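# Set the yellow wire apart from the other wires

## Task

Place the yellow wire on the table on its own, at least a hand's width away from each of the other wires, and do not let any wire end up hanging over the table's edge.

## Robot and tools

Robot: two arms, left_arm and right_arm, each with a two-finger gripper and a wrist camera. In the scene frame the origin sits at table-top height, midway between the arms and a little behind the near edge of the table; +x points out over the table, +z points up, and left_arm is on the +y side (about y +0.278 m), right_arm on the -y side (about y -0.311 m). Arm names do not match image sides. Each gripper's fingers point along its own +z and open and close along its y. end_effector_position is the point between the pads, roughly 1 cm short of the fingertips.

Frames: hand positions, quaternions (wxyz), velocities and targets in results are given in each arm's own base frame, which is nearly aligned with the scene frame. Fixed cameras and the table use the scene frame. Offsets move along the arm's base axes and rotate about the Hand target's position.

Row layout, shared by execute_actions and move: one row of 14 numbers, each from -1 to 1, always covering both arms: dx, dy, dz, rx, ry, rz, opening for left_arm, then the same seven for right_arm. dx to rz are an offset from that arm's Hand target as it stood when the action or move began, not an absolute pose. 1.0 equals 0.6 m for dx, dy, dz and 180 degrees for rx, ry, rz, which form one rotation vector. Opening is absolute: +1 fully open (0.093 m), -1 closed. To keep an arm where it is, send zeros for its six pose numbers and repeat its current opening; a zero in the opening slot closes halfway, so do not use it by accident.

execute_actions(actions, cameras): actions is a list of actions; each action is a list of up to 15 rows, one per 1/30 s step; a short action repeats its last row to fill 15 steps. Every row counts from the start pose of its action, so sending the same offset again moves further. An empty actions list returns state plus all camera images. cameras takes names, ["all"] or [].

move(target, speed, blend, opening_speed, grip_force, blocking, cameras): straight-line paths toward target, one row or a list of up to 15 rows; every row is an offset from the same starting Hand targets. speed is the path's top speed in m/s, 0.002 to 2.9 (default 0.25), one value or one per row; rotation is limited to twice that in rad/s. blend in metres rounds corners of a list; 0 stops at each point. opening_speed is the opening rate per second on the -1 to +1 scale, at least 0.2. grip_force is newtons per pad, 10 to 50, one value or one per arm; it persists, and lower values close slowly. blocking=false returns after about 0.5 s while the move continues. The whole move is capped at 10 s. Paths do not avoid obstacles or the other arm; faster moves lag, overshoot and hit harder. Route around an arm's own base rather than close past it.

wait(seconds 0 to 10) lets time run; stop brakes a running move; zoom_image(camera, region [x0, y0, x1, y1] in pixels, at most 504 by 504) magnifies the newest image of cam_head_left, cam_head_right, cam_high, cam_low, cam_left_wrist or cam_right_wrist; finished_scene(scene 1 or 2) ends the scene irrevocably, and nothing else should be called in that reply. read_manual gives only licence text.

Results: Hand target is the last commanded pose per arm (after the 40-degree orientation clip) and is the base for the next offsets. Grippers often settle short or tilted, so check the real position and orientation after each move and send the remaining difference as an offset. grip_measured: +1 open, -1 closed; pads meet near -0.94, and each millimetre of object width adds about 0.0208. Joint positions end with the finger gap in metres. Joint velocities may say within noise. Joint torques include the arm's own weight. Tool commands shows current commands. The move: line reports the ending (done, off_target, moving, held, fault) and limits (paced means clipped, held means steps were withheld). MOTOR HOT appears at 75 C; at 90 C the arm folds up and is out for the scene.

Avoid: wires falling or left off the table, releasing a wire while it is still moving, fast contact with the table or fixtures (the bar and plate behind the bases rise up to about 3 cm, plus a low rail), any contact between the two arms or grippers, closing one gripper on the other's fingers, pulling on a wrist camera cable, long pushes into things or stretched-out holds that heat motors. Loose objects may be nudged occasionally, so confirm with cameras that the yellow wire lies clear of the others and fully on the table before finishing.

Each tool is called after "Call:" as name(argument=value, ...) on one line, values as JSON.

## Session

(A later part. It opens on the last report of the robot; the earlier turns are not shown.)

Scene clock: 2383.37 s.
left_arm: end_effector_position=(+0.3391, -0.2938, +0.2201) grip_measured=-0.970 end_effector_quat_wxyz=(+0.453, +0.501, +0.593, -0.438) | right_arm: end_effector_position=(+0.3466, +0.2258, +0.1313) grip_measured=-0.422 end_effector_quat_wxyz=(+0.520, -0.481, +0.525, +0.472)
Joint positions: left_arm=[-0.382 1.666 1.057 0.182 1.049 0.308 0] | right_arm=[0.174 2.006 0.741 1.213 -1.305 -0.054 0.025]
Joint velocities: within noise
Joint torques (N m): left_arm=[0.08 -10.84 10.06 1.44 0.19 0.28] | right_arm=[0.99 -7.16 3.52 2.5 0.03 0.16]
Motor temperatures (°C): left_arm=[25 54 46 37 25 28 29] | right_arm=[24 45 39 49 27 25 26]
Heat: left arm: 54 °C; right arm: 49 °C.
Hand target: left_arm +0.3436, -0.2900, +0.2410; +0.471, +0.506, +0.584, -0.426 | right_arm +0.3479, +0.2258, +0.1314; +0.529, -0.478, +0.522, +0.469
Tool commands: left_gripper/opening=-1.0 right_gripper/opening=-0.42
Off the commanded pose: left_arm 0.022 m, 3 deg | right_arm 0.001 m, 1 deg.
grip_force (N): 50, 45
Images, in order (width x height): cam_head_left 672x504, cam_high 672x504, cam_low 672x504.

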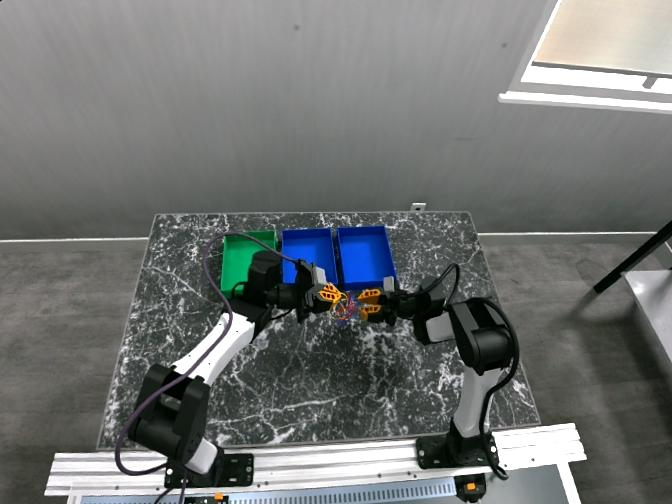

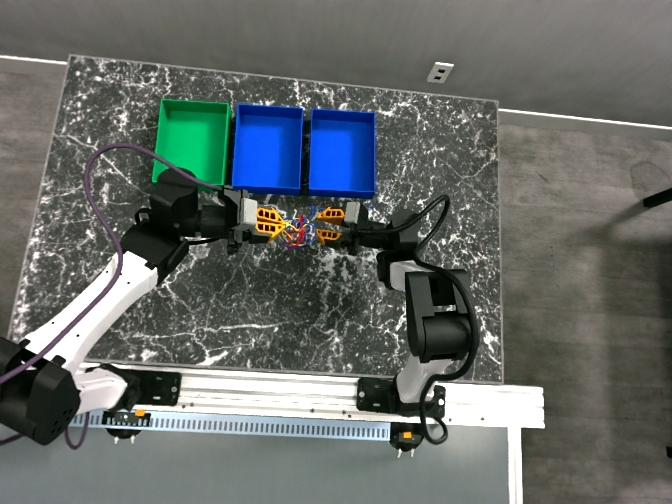

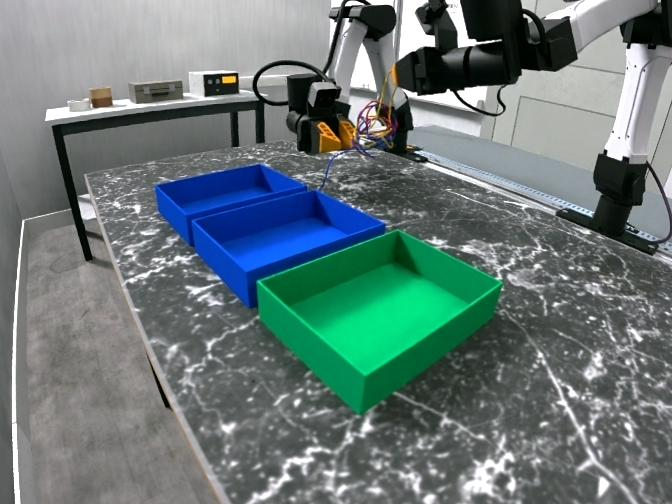

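Call:
move(target=[0,0,0,0,0,0,-1, -0.004,0.0,0.08,0,0,0,-0.25], speed=0.1, cameras=["cam_right_wrist", "cam_high"])

Call:
zoom_image(camera="cam_high", region=[240, 185, 340, 260])

Scene clock: 2432.10 s.
left_arm: end_effector_position=(+0.3391, -0.2938, +0.2201) grip_measured=-0.970 end_effector_quat_wxyz=(+0.453, +0.501, +0.593, -0.438) | right_arm: end_effector_position=(+0.3429, +0.2250, +0.1651) grip_measured=-0.252 end_effector_quat_wxyz=(+0.523, -0.476, +0.524, +0.475)
Joint positions: left_arm=[-0.382 1.666 1.057 0.182 1.049 0.308 0] | right_arm=[0.174 1.886 0.741 1.136 -1.301 -0.009 0.033]
Joint torques (N m): left_arm=[0.12 -10.89 9.98 1.45 0.2 0.3] | right_arm=[1.33 -10.92 6.12 1.6 0.05 0.02]
Heat: left arm: 54 °C; right arm: 50 °C.
Hand target: left_arm +0.3436, -0.2900, +0.2410; +0.471, +0.506, +0.584, -0.426 | right_arm +0.3455, +0.2258, +0.1794; +0.529, -0.478, +0.522, +0.469
Off the commanded pose: left_arm 0.022 m, 3 deg | right_arm 0.014 m, 1 deg.
grip_force (N): 50, 45
move: off_target (left_arm, right_arm)
camera_calibration:
cam_right_wrist: T_world_to_cam=[[0.991953, -0.126117, 0.0110838, -0.317212], [-0.0496143, -0.467788, -0.882447, 0.302644], [0.116476, 0.874796, -0.470281, -0.0719803], [0, 0, 0, 1]] pos_world=[0.338059, 0.164536, 0.236732]
Images, in order (width x height): cam_high 672x504, cam_right_wrist 672x504.

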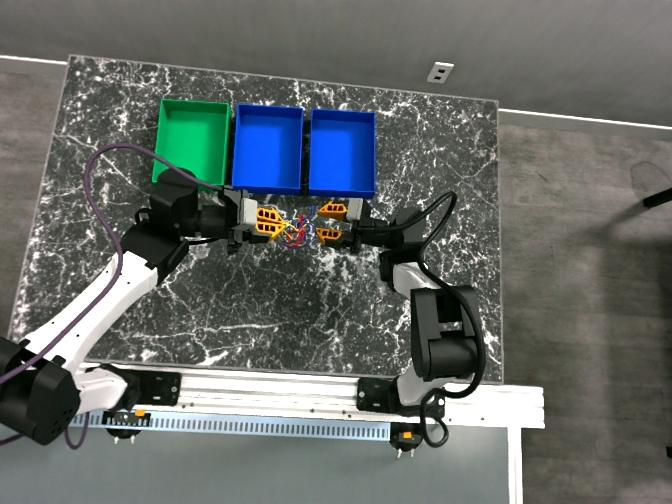

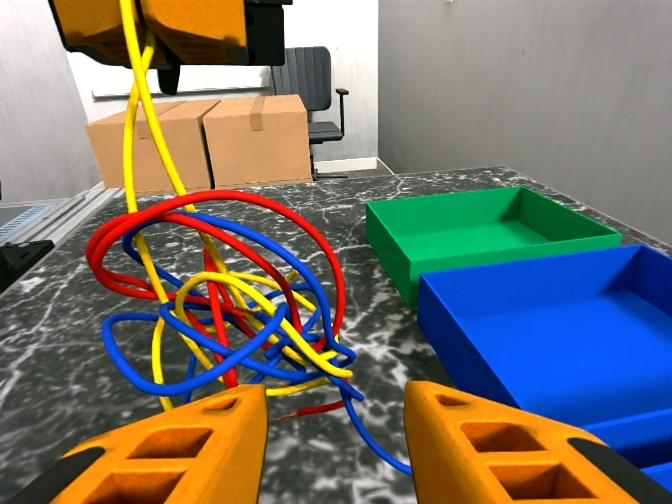

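Scaled by 5.040 from the camera's 672x504 image, which has a finer 960x720 frame.

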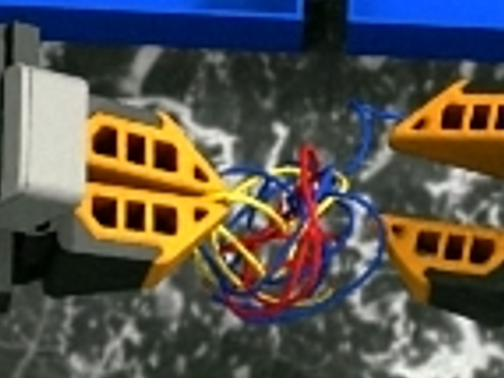

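Call:
zoom_image(camera="cam_right_wrist", region=[80, 170, 380, 420])

Scaled by 1.680 from the camera's 672x504 image, which has a finer 960x720 frame.

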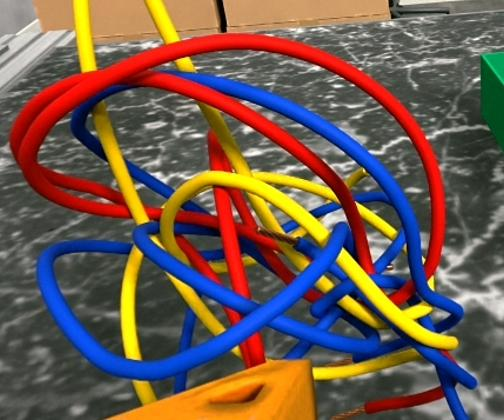

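Call:
move(target=[0,0,0,0,0,0,-1, 0.0,0.0,0.032,0,0,0,-0.42], speed=0.1, cameras=["cam_right_wrist"])

Call:
zoom_image(camera="cam_right_wrist", region=[80, 190, 440, 490])

Scene clock: 2505.47 s.
left_arm: end_effector_position=(+0.3391, -0.2938, +0.2201) grip_measured=-0.970 end_effector_quat_wxyz=(+0.453, +0.501, +0.593, -0.438) | right_arm: end_effector_position=(+0.3424, +0.2249, +0.1815) grip_measured=-0.418 end_effector_quat_wxyz=(+0.519, -0.473, +0.528, +0.477)
Joint positions: left_arm=[-0.382 1.666 1.057 0.182 1.049 0.308 0] | right_arm=[0.174 1.825 0.758 1.05 -1.301 -0.004 0.025]
Joint torques (N m): left_arm=[0.08 -10.91 10.03 1.46 0.2 0.28] | right_arm=[1.24 -10.85 7.25 1.59 0.02 -0.02]
Motor temperatures (°C): left_arm=[25 54 47 36 25 28 29] | right_arm=[24 50 40 42 27 24 26]
Heat: left arm: 54 °C; right arm: 50 °C.
Hand target: left_arm +0.3436, -0.2900, +0.2410; +0.471, +0.506, +0.584, -0.426 | right_arm +0.3455, +0.2258, +0.1986; +0.529, -0.478, +0.522, +0.469
Off the commanded pose: left_arm 0.022 m, 3 deg | right_arm 0.017 m, 2 deg.
grip_force (N): 50, 45
move: off_target (left_arm, right_arm)
camera_calibration:
cam_right_wrist: T_world_to_cam=[[0.992012, -0.126125, -0.00225596, -0.314432], [-0.0615768, -0.468556, -0.881285, 0.321004], [0.110095, 0.874384, -0.472579, -0.0615125], [0, 0, 0, 1]] pos_world=[0.338459, 0.164536, 0.253117]
Images, in order (width x height): cam_right_wrist 672x504.

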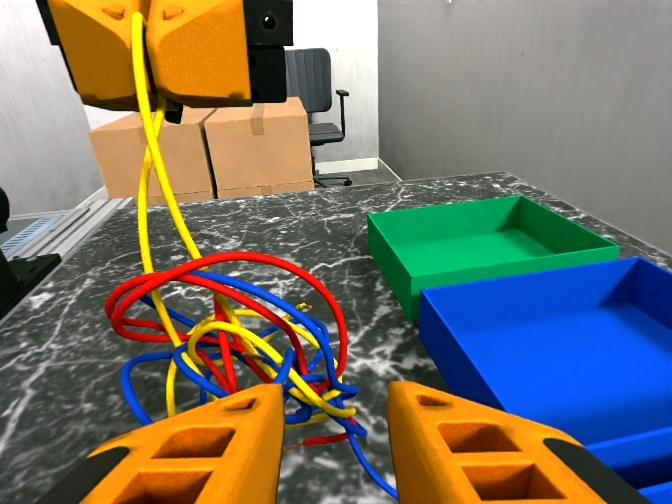

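Scaled by 1.400 from the camera's 672x504 image, which has a finer 960x720 frame.

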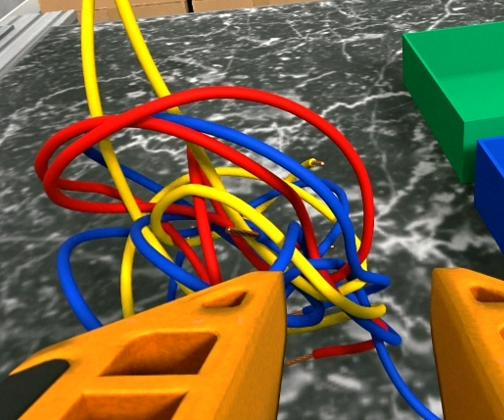

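Call:
move(target=[0,0,0,0,0,0,-1, 0.015,0.0367,0.0,0,0,0,-0.50], speed=0.06, cameras=["cam_right_wrist"])

Call:
zoom_image(camera="cam_right_wrist", region=[80, 190, 440, 490])

Scene clock: 2594.00 s.
left_arm: end_effector_position=(+0.3391, -0.2938, +0.2201) grip_measured=-0.970 end_effector_quat_wxyz=(+0.453, +0.501, +0.593, -0.438) | right_arm: end_effector_position=(+0.3481, +0.2467, +0.1954) grip_measured=-0.498 end_effector_quat_wxyz=(+0.528, -0.479, +0.518, +0.473)
Joint positions: left_arm=[-0.382 1.666 1.057 0.182 1.049 0.308 0] | right_arm=[0.234 1.825 0.816 1.021 -1.244 -0.004 0.021]
Joint torques (N m): left_arm=[0.09 -10.86 10.03 1.43 0.2 0.28] | right_arm=[0.83 -7.73 7.45 1.64 0.08 -0.14]
Heat: left arm: 54 °C; right arm: 52 °C.
Hand target: left_arm +0.3436, -0.2900, +0.2410; +0.471, +0.506, +0.584, -0.426 | right_arm +0.3545, +0.2478, +0.1986; +0.529, -0.478, +0.522, +0.469
Off the commanded pose: left_arm 0.022 m, 3 deg | right_arm 0.007 m, 1 deg.
grip_force (N): 50, 45
move: off_target (left_arm)
camera_calibration:
cam_right_wrist: T_world_to_cam=[[0.99205, -0.123232, 0.0254898, -0.323514], [-0.0348358, -0.463572, -0.885374, 0.334122], [0.120923, 0.877448, -0.46418, -0.0808215], [0, 0, 0, 1]] pos_world=[0.342355, 0.185939, 0.266553]
Images, in order (width x height): cam_right_wrist 672x504.

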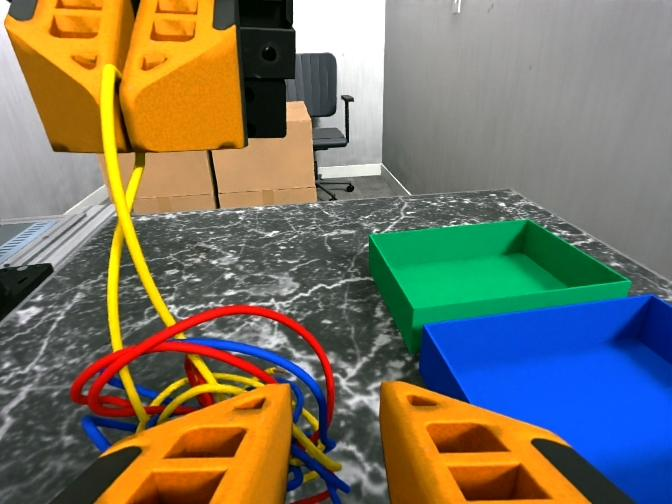

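Scaled by 1.400 from the camera's 672x504 image, which has a finer 960x720 frame.

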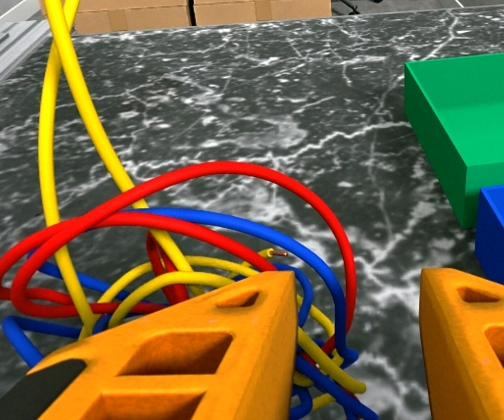

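Call:
move(target=[[0,0,0,0,0,0,-1, 0.0,-0.02,-0.03,0,0,0,-0.46],[0,0,0,0,0,0,-1, 0.0,0.0,-0.03,0,0,0,-0.46]], speed=0.06, blend=[0.004, 0], cameras=["cam_right_wrist"])

Call:
zoom_image(camera="cam_right_wrist", region=[80, 190, 440, 490])

Scene clock: 2624.90 s.
left_arm: end_effector_position=(+0.3391, -0.2938, +0.2201) grip_measured=-0.970 end_effector_quat_wxyz=(+0.453, +0.501, +0.593, -0.438) | right_arm: end_effector_position=(+0.3510, +0.2475, +0.1797) grip_measured=-0.462 end_effector_quat_wxyz=(+0.515, -0.472, +0.531, +0.480)
Joint positions: left_arm=[-0.382 1.666 1.057 0.182 1.049 0.308 0] | right_arm=[0.234 1.866 0.816 1.021 -1.244 -0.004 0.023]
Joint torques (N m): left_arm=[0.09 -10.89 10.02 1.43 0.21 0.28] | right_arm=[0.83 -6.78 5.55 2.34 0.04 -0.23]
Heat: left arm: 54 °C; right arm: 50 °C.
Hand target: left_arm +0.3436, -0.2900, +0.2411; +0.471, +0.506, +0.584, -0.426 | right_arm +0.3545, +0.2478, +0.1806; +0.529, -0.478, +0.522, +0.469
Off the commanded pose: left_arm 0.022 m, 3 deg | right_arm 0.004 m, 2 deg.
grip_force (N): 50, 45
move: off_target (left_arm)
camera_calibration:
cam_right_wrist: T_world_to_cam=[[0.992345, -0.122778, -0.0133181, -0.319138], [-0.070215, -0.472193, -0.878694, 0.333986], [0.101596, 0.872903, -0.477199, -0.0788368], [0, 0, 0, 1]] pos_world=[0.348156, 0.187339, 0.251601]
Images, in order (width x height): cam_right_wrist 672x504.

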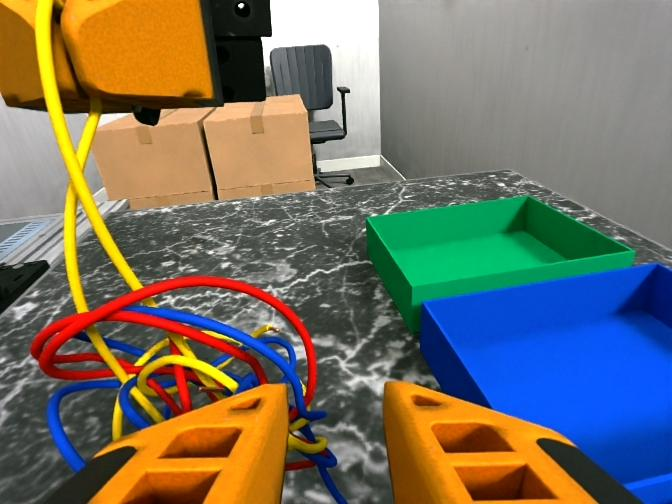

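Scaled by 1.400 from the camera's 672x504 image, which has a finer 960x720 frame.

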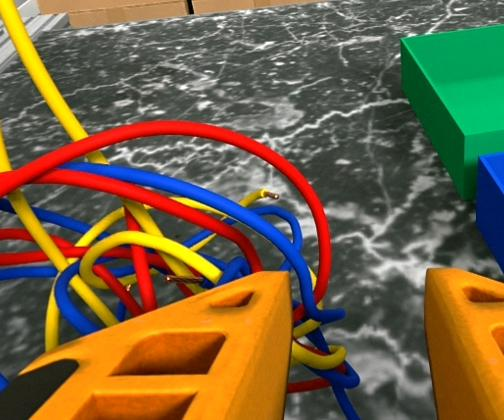

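Call:
move(target=[[0,0,0,0,0,0,-1, -0.0267,-0.0167,0.004,0,0,0,-0.38],[0,0,0,0,0,0,-1, -0.0267,0.0,0.004,0,0,0,-0.38]], speed=0.06, blend=[0.0, 0], cameras=["cam_right_wrist"])

Call:
zoom_image(camera="cam_right_wrist", region=[80, 190, 440, 490])

Scene clock: 2666.33 s.
left_arm: end_effector_position=(+0.3391, -0.2937, +0.2201) grip_measured=-0.970 end_effector_quat_wxyz=(+0.453, +0.501, +0.593, -0.438) | right_arm: end_effector_position=(+0.3375, +0.2479, +0.1661) grip_measured=-0.382 end_effector_quat_wxyz=(+0.500, -0.465, +0.545, +0.487)
Joint positions: left_arm=[-0.382 1.666 1.057 0.182 1.049 0.308 0] | right_arm=[0.244 1.852 0.753 1.022 -1.234 -0.007 0.027]
Joint torques (N m): left_arm=[0.02 -10.84 10.06 1.44 0.2 0.3] | right_arm=[1.05 -10.43 5.14 2.47 -0.05 -0.21]
Heat: left arm: 53 °C; right arm: 49 °C.
Hand target: left_arm +0.3436, -0.2900, +0.2411; +0.471, +0.506, +0.584, -0.426 | right_arm +0.3385, +0.2478, +0.1830; +0.529, -0.478, +0.522, +0.469
Off the commanded pose: left_arm 0.022 m, 3 deg | right_arm 0.017 m, 5 deg.
grip_force (N): 50, 45
move: off_target (left_arm, right_arm)
camera_calibration:
cam_right_wrist: T_world_to_cam=[[0.990884, -0.122691, -0.0556355, -0.298329], [-0.108567, -0.482759, -0.868998, 0.335348], [0.0797597, 0.867116, -0.491678, -0.0731731], [0, 0, 0, 1]] pos_world=[0.337854, 0.18874, 0.238842]
Images, in order (width x height): cam_right_wrist 672x504.

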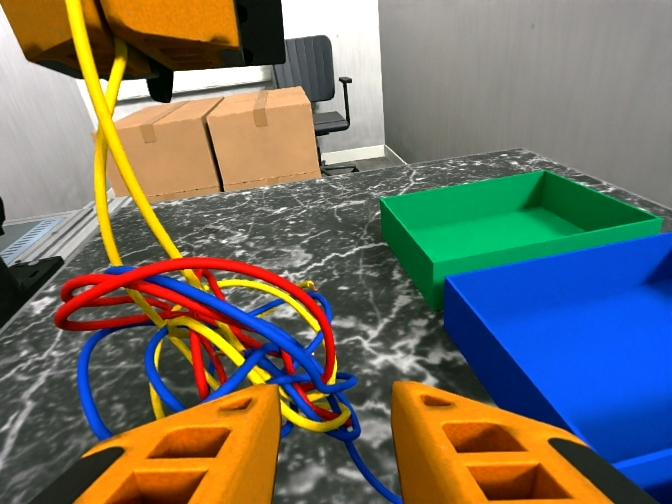

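Scaled by 1.400 from the camera's 672x504 image, which has a finer 960x720 frame.

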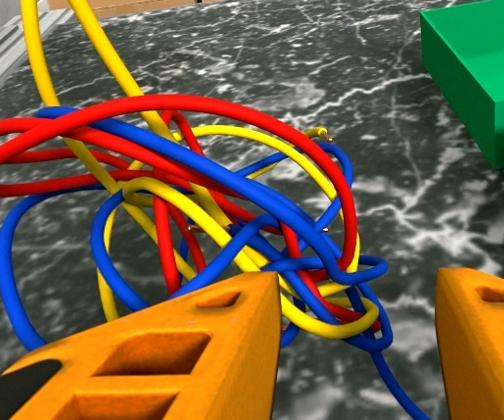

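Call:
move(target=[[0,0,0,0,0,0,-1, 0.0,-0.025,0.0,0,0,0,-0.38],[0,0,0,0,0,0,-1, 0.0,-0.025,0.03,-0.015,0.015,-0.015,-0.38]], speed=0.06, blend=[0.0, 0], cameras=["cam_right_wrist", "cam_high"])

Call:
zoom_image(camera="cam_right_wrist", region=[20, 190, 380, 490])

Call:
zoom_image(camera="cam_high", region=[240, 185, 340, 260])

Scene clock: 2684.90 s.
left_arm: end_effector_position=(+0.3391, -0.2937, +0.2201) grip_measured=-0.970 end_effector_quat_wxyz=(+0.453, +0.501, +0.593, -0.438) | right_arm: end_effector_position=(+0.3349, +0.2351, +0.1866) grip_measured=-0.382 end_effector_quat_wxyz=(+0.502, -0.462, +0.561, +0.469)
Joint positions: left_arm=[-0.382 1.666 1.057 0.182 1.049 0.308 0] | right_arm=[0.215 1.716 0.753 0.8 -1.221 -0.091 0.027]
Joint torques (N m): left_arm=[0.05 -10.84 9.95 1.44 0.21 0.29] | right_arm=[0.23 -10.1 7.2 1.66 -0.05 -0.27]
Heat: left arm: 53 °C; right arm: 50 °C.
Hand target: left_arm +0.3436, -0.2900, +0.2411; +0.471, +0.506, +0.584, -0.426 | right_arm +0.3385, +0.2328, +0.2010; +0.516, -0.467, +0.556, +0.455
Off the commanded pose: left_arm 0.022 m, 3 deg | right_arm 0.015 m, 2 deg.
grip_force (N): 50, 45
move: off_target (left_arm, right_arm)
camera_calibration:
cam_right_wrist: T_world_to_cam=[[0.985398, -0.162494, -0.0508508, -0.285897], [-0.127244, -0.504365, -0.854064, 0.355253], [0.113133, 0.848063, -0.517677, -0.0536228], [0, 0, 0, 1]] pos_world=[0.332993, 0.178196, 0.261111]
Images, in order (width x height): cam_high 672x504, cam_right_wrist 672x504.

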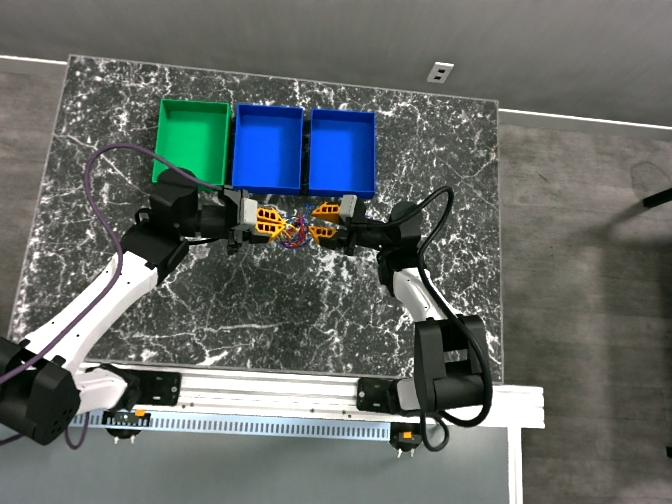

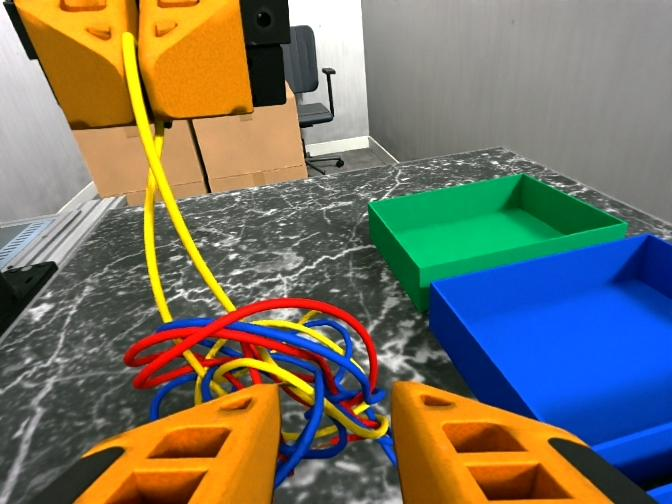

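Scaled by 1.400 from the camera's 672x504 image, which has a finer 960x720 frame.

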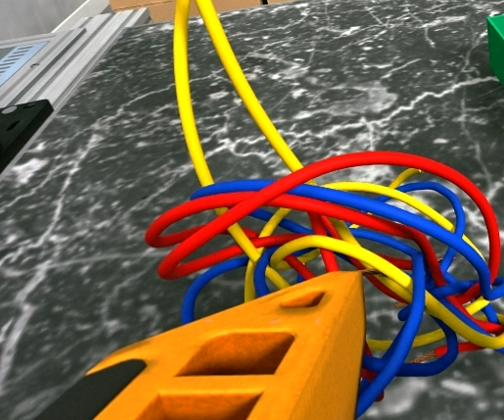

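Scaled by 5.040 from the camera's 672x504 image, which has a finer 960x720 frame.

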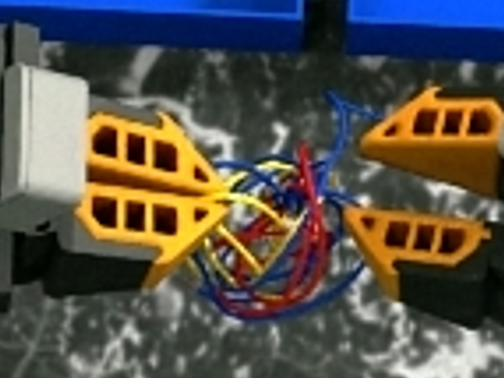

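Call:
move(target=[[0,0,0,0,0,0,-1, 0.0,-0.06,0.0,0,0,0,-0.5],[0,0,0,0,0,0,-1, 0.045,-0.06,-0.14,0.015,-0.015,0.015,-0.5]], speed=0.1, blend=[0.01, 0], cameras=["cam_right_wrist"])

Call:
zoom_image(camera="cam_right_wrist", region=[100, 100, 460, 400])

Scene clock: 2722.87 s.
left_arm: end_effector_position=(+0.3391, -0.2937, +0.2201) grip_measured=-0.970 end_effector_quat_wxyz=(+0.453, +0.501, +0.593, -0.438) | right_arm: end_effector_position=(+0.3594, +0.2020, +0.1125) grip_measured=-0.498 end_effector_quat_wxyz=(+0.515, -0.476, +0.533, +0.474)
Joint positions: left_arm=[-0.382 1.666 1.057 0.182 1.049 0.308 0] | right_arm=[0.1 2.078 0.776 1.193 -1.372 -0.092 0.021]
Joint torques (N m): left_arm=[0.08 -10.85 10.03 1.44 0.21 0.28] | right_arm=[-0.87 -7.35 5.22 2.42 -0.3 0.17]
Heat: left arm: 53 °C; right arm: 54 °C.
Hand target: left_arm +0.3436, -0.2900, +0.2411; +0.471, +0.506, +0.584, -0.426 | right_arm +0.3655, +0.1968, +0.1170; +0.529, -0.478, +0.522, +0.469
Off the commanded pose: left_arm 0.022 m, 3 deg | right_arm 0.009 m, 2 deg.
grip_force (N): 50, 45
move: off_target (left_arm)
camera_calibration:
cam_right_wrist: T_world_to_cam=[[0.99185, -0.127352, -0.00377356, -0.333972], [-0.0653481, -0.483077, -0.873136, 0.25395], [0.109372, 0.866267, -0.487463, -0.0723672], [0, 0, 0, 1]] pos_world=[0.35576, 0.142835, 0.185196]
Images, in order (width x height): cam_right_wrist 672x504.

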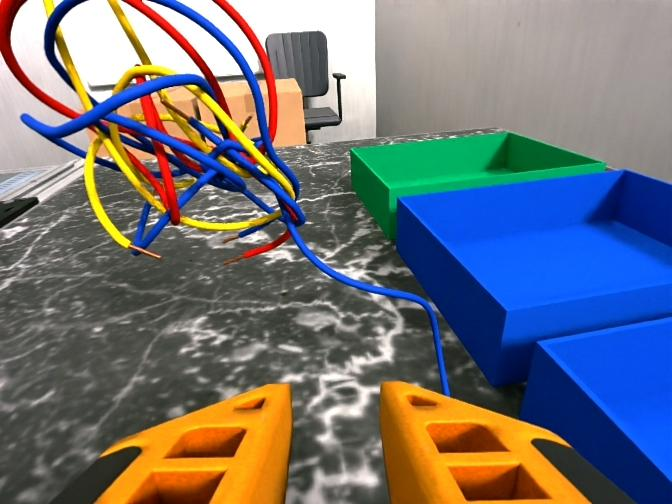

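Scaled by 1.400 from the camera's 672x504 image, which has a finer 960x720 frame.

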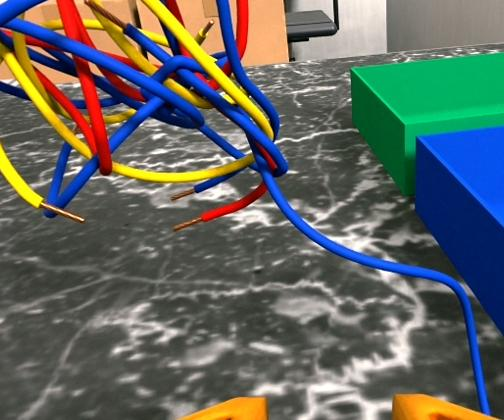

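Call:
move(target=[0,0,0,0,0,0,-1, -0.025,0.0383,0.0342,0,0,0,-0.45], speed=0.08, cameras=["cam_right_wrist"])

Call:
zoom_image(camera="cam_right_wrist", region=[140, 160, 440, 410])

Scene clock: 2763.73 s.
left_arm: end_effector_position=(+0.3391, -0.2937, +0.2201) grip_measured=-0.970 end_effector_quat_wxyz=(+0.453, +0.501, +0.593, -0.438) | right_arm: end_effector_position=(+0.3491, +0.2217, +0.1218) grip_measured=-0.452 end_effector_quat_wxyz=(+0.507, -0.474, +0.535, +0.482)
Joint positions: left_arm=[-0.382 1.666 1.057 0.182 1.049 0.308 0] | right_arm=[0.16 2.035 0.752 1.197 -1.324 -0.048 0.024]
Joint torques (N m): left_arm=[0.06 -10.85 10.04 1.45 0.21 0.28] | right_arm=[0.58 -11.25 3.48 2.41 0.01 0.15]
Heat: left arm: 53 °C; right arm: 49 °C.
Hand target: left_arm +0.3436, -0.2900, +0.2411; +0.471, +0.506, +0.584, -0.426 | right_arm +0.3505, +0.2198, +0.1375; +0.529, -0.478, +0.522, +0.469
Off the commanded pose: left_arm 0.022 m, 3 deg | right_arm 0.016 m, 3 deg.
grip_force (N): 50, 45
move: off_target (left_arm, right_arm)
camera_calibration:
cam_right_wrist: T_world_to_cam=[[0.992891, -0.116372, -0.0249922, -0.321328], [-0.0784364, -0.481786, -0.872771, 0.275123], [0.0895251, 0.868527, -0.487489, -0.0773603], [0, 0, 0, 1]] pos_world=[0.347549, 0.162346, 0.194376]
Images, in order (width x height): cam_right_wrist 672x504.

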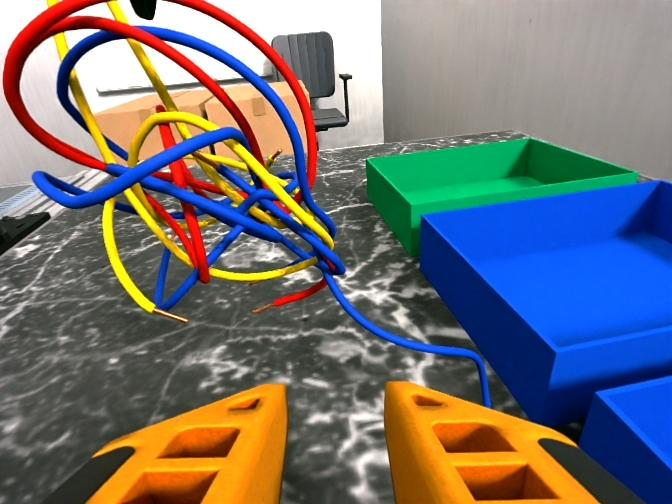

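Scaled by 1.680 from the camera's 672x504 image, which has a finer 960x720 frame.

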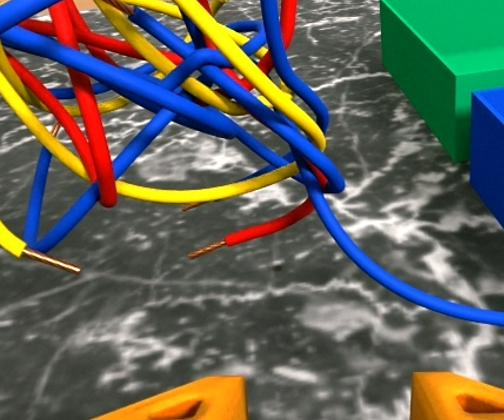

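Call:
move(target=[0,0,0,0,0,0,-1, 0.0067,0.0525,0.015,0,0,0,-0.45], speed=0.06, cameras=["cam_right_wrist"])

Call:
zoom_image(camera="cam_right_wrist", region=[180, 250, 480, 500])

Scene clock: 2809.50 s.
left_arm: end_effector_position=(+0.3391, -0.2937, +0.2201) grip_measured=-0.970 end_effector_quat_wxyz=(+0.453, +0.501, +0.593, -0.438) | right_arm: end_effector_position=(+0.3480, +0.2506, +0.1254) grip_measured=-0.452 end_effector_quat_wxyz=(+0.509, -0.475, +0.535, +0.479)
Joint positions: left_arm=[-0.382 1.666 1.057 0.182 1.049 0.308 0] | right_arm=[0.244 2.035 0.77 1.198 -1.236 -0.034 0.024]
Joint torques (N m): left_arm=[0.09 -10.91 10.1 1.44 0.19 0.28] | right_arm=[0.83 -11.73 6.08 2.1 0.04 0.15]
Motor temperatures (°C): left_arm=[25 53 49 36 25 28 29] | right_arm=[24 57 39 46 26 25 26]
Heat: left arm: 53 °C; right arm: 57 °C.
Hand target: left_arm +0.3436, -0.2900, +0.2411; +0.471, +0.506, +0.584, -0.426 | right_arm +0.3545, +0.2513, +0.1465; +0.529, -0.478, +0.522, +0.469
Off the commanded pose: left_arm 0.022 m, 3 deg | right_arm 0.022 m, 3 deg.
grip_force (N): 50, 45
move: off_target (left_arm, right_arm)
camera_calibration:
cam_right_wrist: T_world_to_cam=[[0.992588, -0.120135, -0.0183625, -0.316554], [-0.0745905, -0.482929, -0.872477, 0.291064], [0.0959471, 0.867379, -0.488311, -0.102502], [0, 0, 0, 1]] pos_world=[0.345753, 0.191442, 0.198081]
Images, in order (width x height): cam_right_wrist 672x504.

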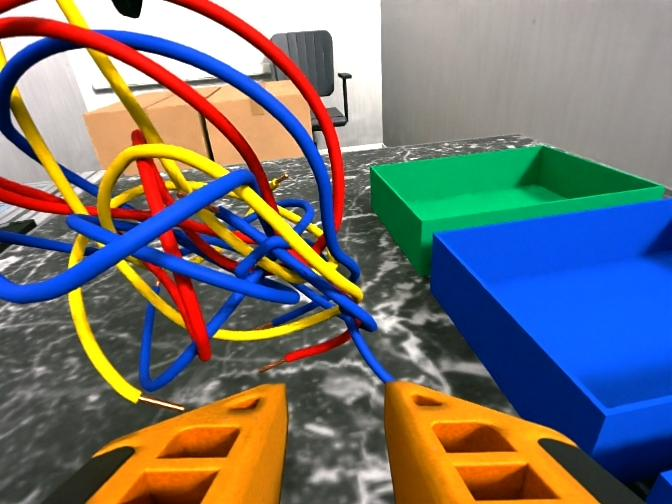

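Scaled by 1.680 from the camera's 672x504 image, which has a finer 960x720 frame.

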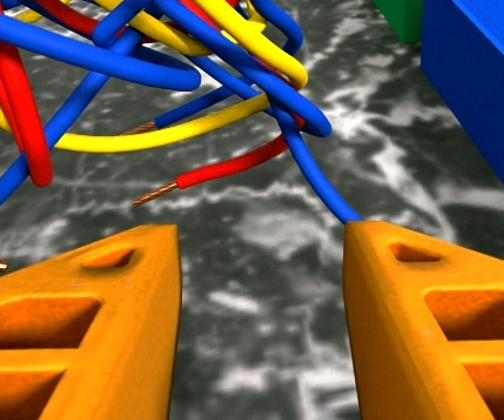

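Call:
execute_actions(actions=[], cameras=["cam_high", "cam_low", "cam_left_wrist"])

Call:
zoom_image(camera="cam_high", region=[260, 190, 360, 265])

Call:
zoom_image(camera="cam_low", region=[310, 70, 450, 175])

Scene clock: 2833.77 s.
left_arm: end_effector_position=(+0.3391, -0.2937, +0.2201) grip_measured=-0.970 end_effector_quat_wxyz=(+0.453, +0.501, +0.593, -0.438) | right_arm: end_effector_position=(+0.3480, +0.2506, +0.1254) grip_measured=-0.452 end_effector_quat_wxyz=(+0.509, -0.474, +0.535, +0.479)
Joint positions: left_arm=[-0.382 1.666 1.057 0.182 1.049 0.308 0] | right_arm=[0.244 2.035 0.77 1.198 -1.235 -0.034 0.024]
Joint velocities: within noise
Joint torques (N m): left_arm=[0.06 -10.85 10.03 1.45 0.2 0.29] | right_arm=[0.76 -11.63 6.16 2.1 -0.02 0.15]
Motor temperatures (°C): left_arm=[25 53 49 36 25 28 29] | right_arm=[24 60 39 45 26 25 26]
Heat: left arm: 53 °C; right arm: 60 °C.
Hand target: left_arm +0.3436, -0.2900, +0.2411; +0.471, +0.506, +0.584, -0.426 | right_arm +0.3545, +0.2513, +0.1465; +0.529, -0.478, +0.522, +0.469
Tool commands: left_gripper/opening=-1.0 right_gripper/opening=-0.45
Off the commanded pose: left_arm 0.022 m, 3 deg | right_arm 0.022 m, 3 deg.
grip_force (N): 50, 45
camera_calibration:
cam_left_wrist: T_world_to_cam=[[-0.993897, -0.104895, 0.0341429, 0.298233], [-0.090655, 0.600333, -0.794595, 0.419411], [0.0628519, -0.792841, -0.606179, -0.0388438], [0, 0, 0, 1]] pos_world=[0.336876, -0.2513, 0.299533]
Images, in order (width x height): cam_high 672x504, cam_low 672x504, cam_left_wrist 672x504.

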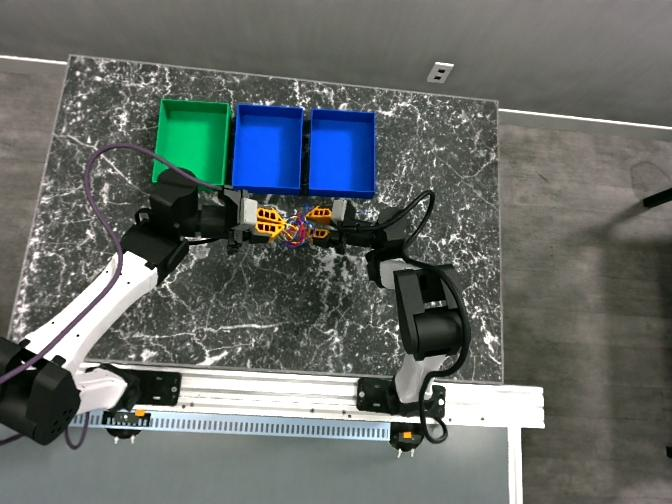

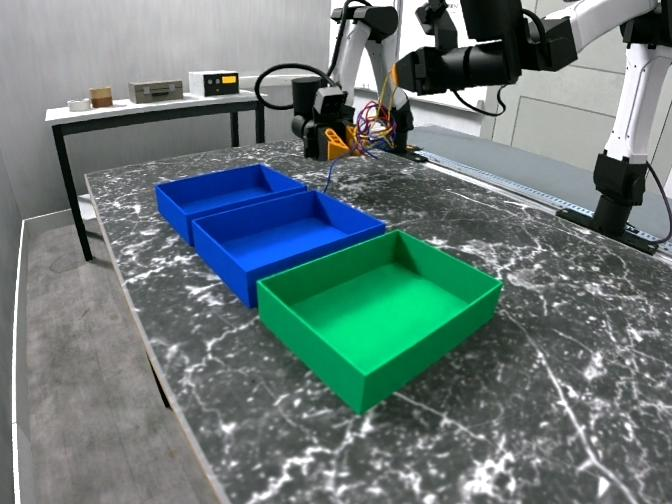

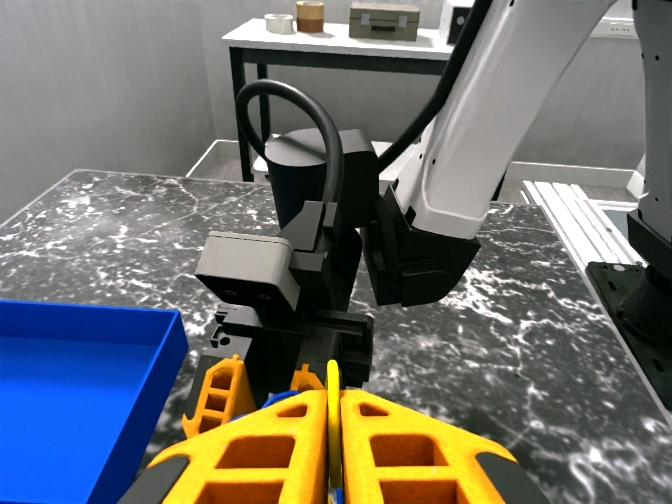

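Scaled by 5.040 from the camera's 672x504 image, which has a finer 960x720 frame.

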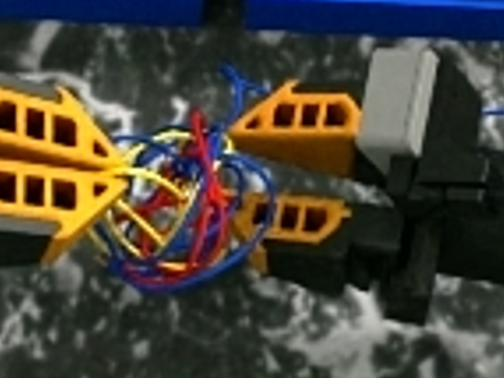

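Scaled by 3.600 from the camera's 672x504 image, which has a finer 960x720 frame.

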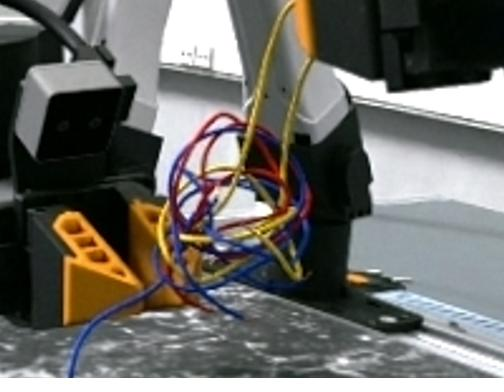

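Call:
move(target=[[0,0,0,0,0,0,-1, 0.007,0.037,-0.002,0,0,0,-0.45],[0,0,0,0,0,0,-1, 0.007,0.037,-0.002,0,0,0,-1]], speed=0.06, grip_force=[50, 50], cameras=["cam_right_wrist", "cam_low"])

Call:
zoom_image(camera="cam_right_wrist", region=[180, 210, 480, 460])

Call:
zoom_image(camera="cam_low", region=[310, 70, 450, 175])

Scene clock: 2846.00 s.
left_arm: end_effector_position=(+0.3391, -0.2937, +0.2201) grip_measured=-0.970 end_effector_quat_wxyz=(+0.453, +0.501, +0.593, -0.438) | right_arm: end_effector_position=(+0.3520, +0.2728, +0.1370) grip_measured=-0.989 end_effector_quat_wxyz=(+0.523, -0.482, +0.522, +0.471)
Joint positions: left_arm=[-0.382 1.666 1.057 0.182 1.049 0.308 0] | right_arm=[0.303 2.035 0.815 1.198 -1.177 -0.033 0]
Joint torques (N m): left_arm=[0.08 -10.84 10.07 1.44 0.2 0.28] | right_arm=[0.68 -9.35 6.31 1.97 0.05 0.16]
Motor temperatures (°C): left_arm=[25 53 49 36 25 28 29] | right_arm=[24 60 39 44 26 25 26]
Heat: left arm: 53 °C; right arm: 60 °C.
Hand target: left_arm +0.3436, -0.2900, +0.2411; +0.471, +0.506, +0.584, -0.426 | right_arm +0.3587, +0.2735, +0.1453; +0.529, -0.478, +0.522, +0.469
Off the commanded pose: left_arm 0.022 m, 3 deg | right_arm 0.011 m, 1 deg.
move: off_target (left_arm, right_arm); target 2's new opening was sent with right_arm's hand 0.011 m and 1 deg from that target
camera_calibration:
cam_right_wrist: T_world_to_cam=[[0.992404, -0.121005, 0.022173, -0.322898], [-0.038212, -0.474533, -0.879408, 0.297986], [0.116934, 0.871881, -0.475553, -0.126748], [0, 0, 0, 1]] pos_world=[0.346653, 0.212841, 0.208935]
Images, in order (width x height): cam_low 672x504, cam_right_wrist 672x504.

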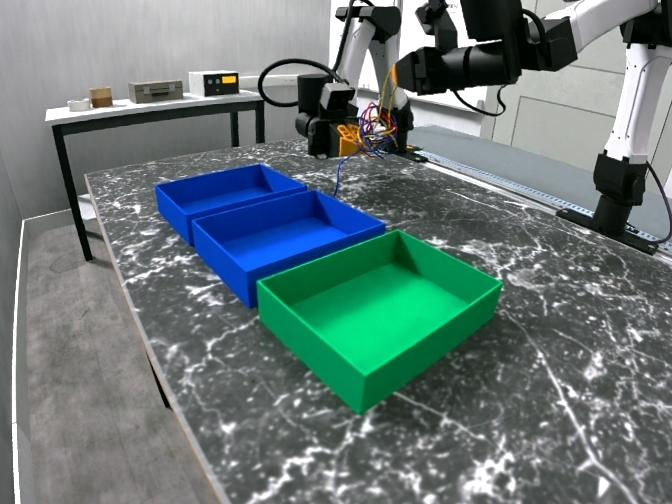

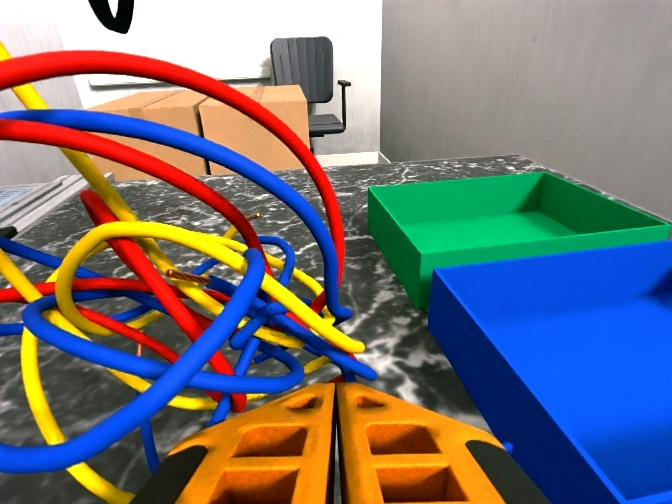

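Scaled by 1.680 from the camera's 672x504 image, which has a finer 960x720 frame.

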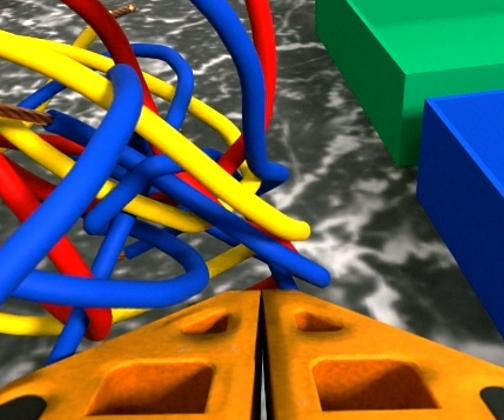

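Scaled by 3.600 from the camera's 672x504 image, which has a finer 960x720 frame.

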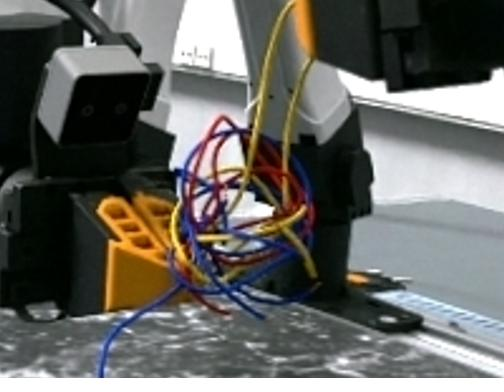

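Call:
move(target=[0,0,0,0,0,0,-1, 0,-0.07,-0.02,0,0,0,-1], speed=0.06, cameras=["cam_right_wrist", "cam_low"])

Call:
zoom_image(camera="cam_right_wrist", region=[180, 210, 480, 460])

Call:
zoom_image(camera="cam_low", region=[310, 70, 450, 175])

Scene clock: 2858.37 s.
left_arm: end_effector_position=(+0.3391, -0.2937, +0.2201) grip_measured=-0.970 end_effector_quat_wxyz=(+0.453, +0.501, +0.593, -0.438) | right_arm: end_effector_position=(+0.3581, +0.2366, +0.1317) grip_measured=-0.989 end_effector_quat_wxyz=(+0.519, -0.475, +0.530, +0.473)
Joint positions: left_arm=[-0.382 1.666 1.057 0.182 1.049 0.308 0] | right_arm=[0.2 2.035 0.793 1.198 -1.27 -0.033 0]
Joint torques (N m): left_arm=[0.06 -10.85 10.06 1.44 0.21 0.28] | right_arm=[-0.4 -7.95 3.63 2.49 -0.25 0.02]
Motor temperatures (°C): left_arm=[25 53 49 36 25 28 29] | right_arm=[24 59 40 44 26 25 26]
Heat: left arm: 53 °C; right arm: 59 °C.
Hand target: left_arm +0.3436, -0.2900, +0.2411; +0.471, +0.506, +0.584, -0.426 | right_arm +0.3587, +0.2315, +0.1333; +0.529, -0.478, +0.522, +0.469
Off the commanded pose: left_arm 0.022 m, 3 deg | right_arm 0.005 m, 2 deg.
move: off_target (left_arm)
camera_calibration:
cam_right_wrist: T_world_to_cam=[[0.991422, -0.130692, 0.00111807, -0.327834], [-0.0617702, -0.476088, -0.877225, 0.284874], [0.115179, 0.869632, -0.480077, -0.0967664], [0, 0, 0, 1]] pos_world=[0.353764, 0.176931, 0.20381]
Images, in order (width x height): cam_low 672x504, cam_right_wrist 672x504.

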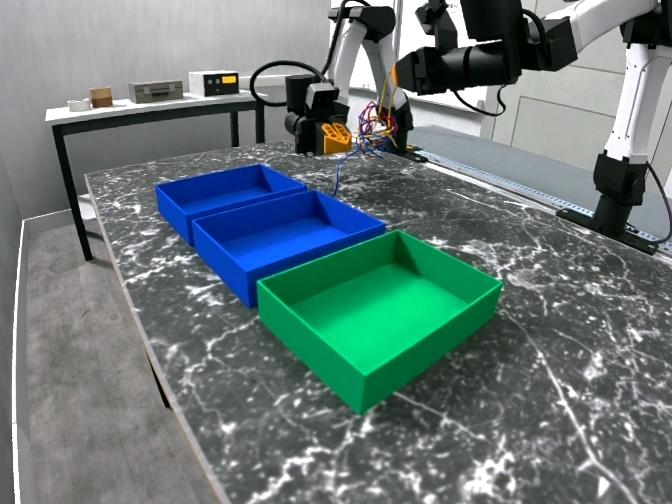

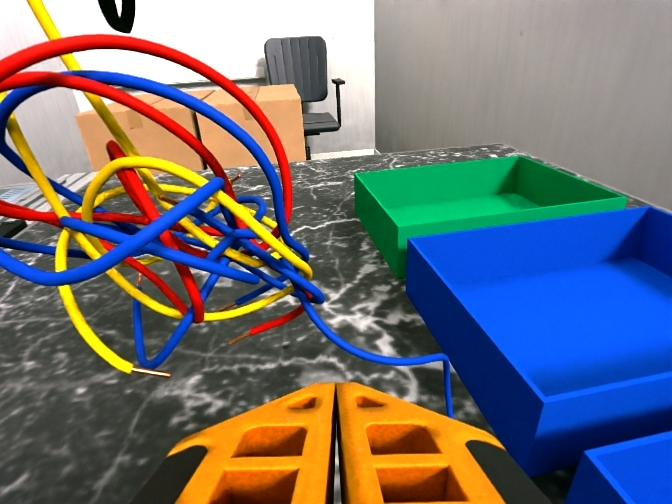

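Scaled by 1.680 from the camera's 672x504 image, which has a finer 960x720 frame.

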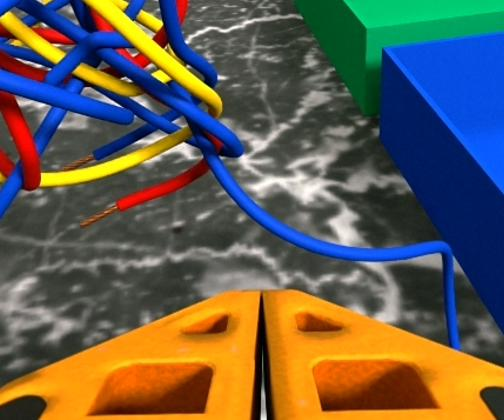

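Scaled by 3.600 from the camera's 672x504 image, which has a finer 960x720 frame.

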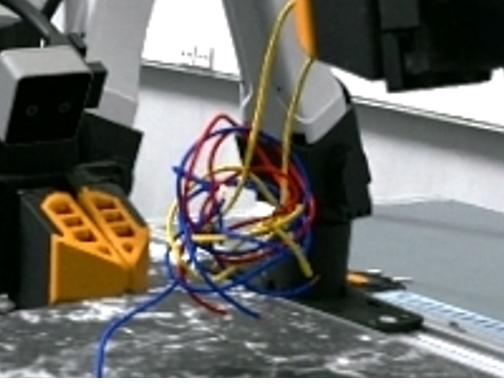

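Call:
move(target=[[0,0,0,0,0,0,-1, -0.003,0.0,-0.012,0,0,0,-0.42],[0,0,0,0,0,0,-1, -0.003,0.06,-0.012,0,0,0,-0.42]], speed=0.06, cameras=["cam_right_wrist"])

Call:
zoom_image(camera="cam_right_wrist", region=[180, 210, 480, 460])

Scene clock: 2916.57 s.
left_arm: end_effector_position=(+0.3391, -0.2937, +0.2201) grip_measured=-0.970 end_effector_quat_wxyz=(+0.453, +0.501, +0.593, -0.438) | right_arm: end_effector_position=(+0.3488, +0.2669, +0.1189) grip_measured=-0.422 end_effector_quat_wxyz=(+0.509, -0.476, +0.534, +0.478)
Joint positions: left_arm=[-0.382 1.666 1.057 0.182 1.049 0.308 0] | right_arm=[0.289 2.072 0.792 1.216 -1.193 -0.033 0.025]
Joint torques (N m): left_arm=[0.05 -10.84 10.07 1.43 0.2 0.29] | right_arm=[0.55 -7.61 6.06 2.61 0 0.07]
Motor temperatures (°C): left_arm=[25 53 49 36 25 28 29] | right_arm=[24 53 38 47 26 24 26]
Heat: left arm: 53 °C; right arm: 53 °C.
Hand target: left_arm +0.3436, -0.2900, +0.2411; +0.471, +0.506, +0.584, -0.426 | right_arm +0.3569, +0.2675, +0.1261; +0.529, -0.478, +0.522, +0.469
Off the commanded pose: left_arm 0.022 m, 3 deg | right_arm 0.011 m, 3 deg.
move: off_target (left_arm, right_arm)
camera_calibration:
cam_right_wrist: T_world_to_cam=[[0.992798, -0.118765, -0.0157386, -0.316255], [-0.0717896, -0.484584, -0.871794, 0.292696], [0.0959122, 0.866645, -0.48962, -0.119504], [0, 0, 0, 1]] pos_world=[0.346451, 0.207844, 0.191682]
Images, in order (width x height): cam_right_wrist 672x504.

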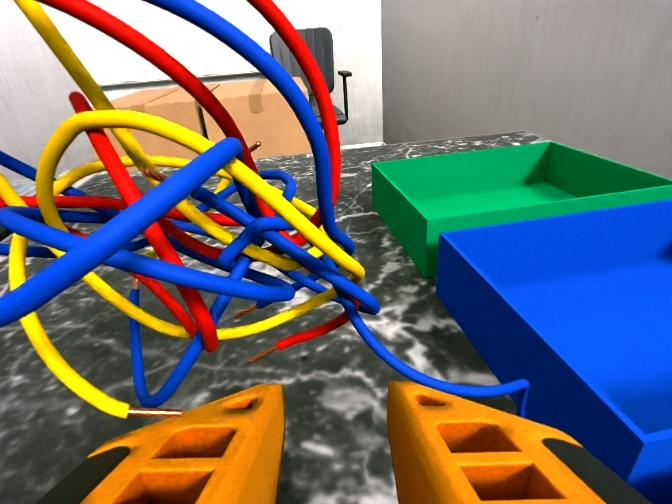

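Scaled by 1.680 from the camera's 672x504 image, which has a finer 960x720 frame.

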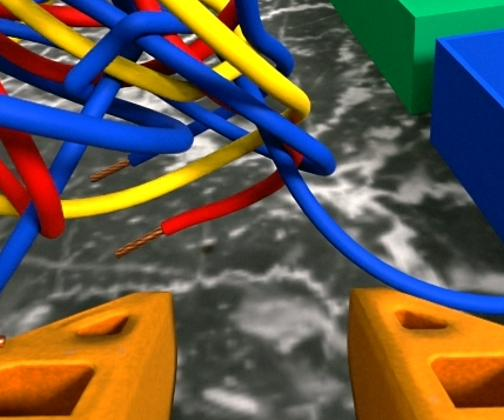

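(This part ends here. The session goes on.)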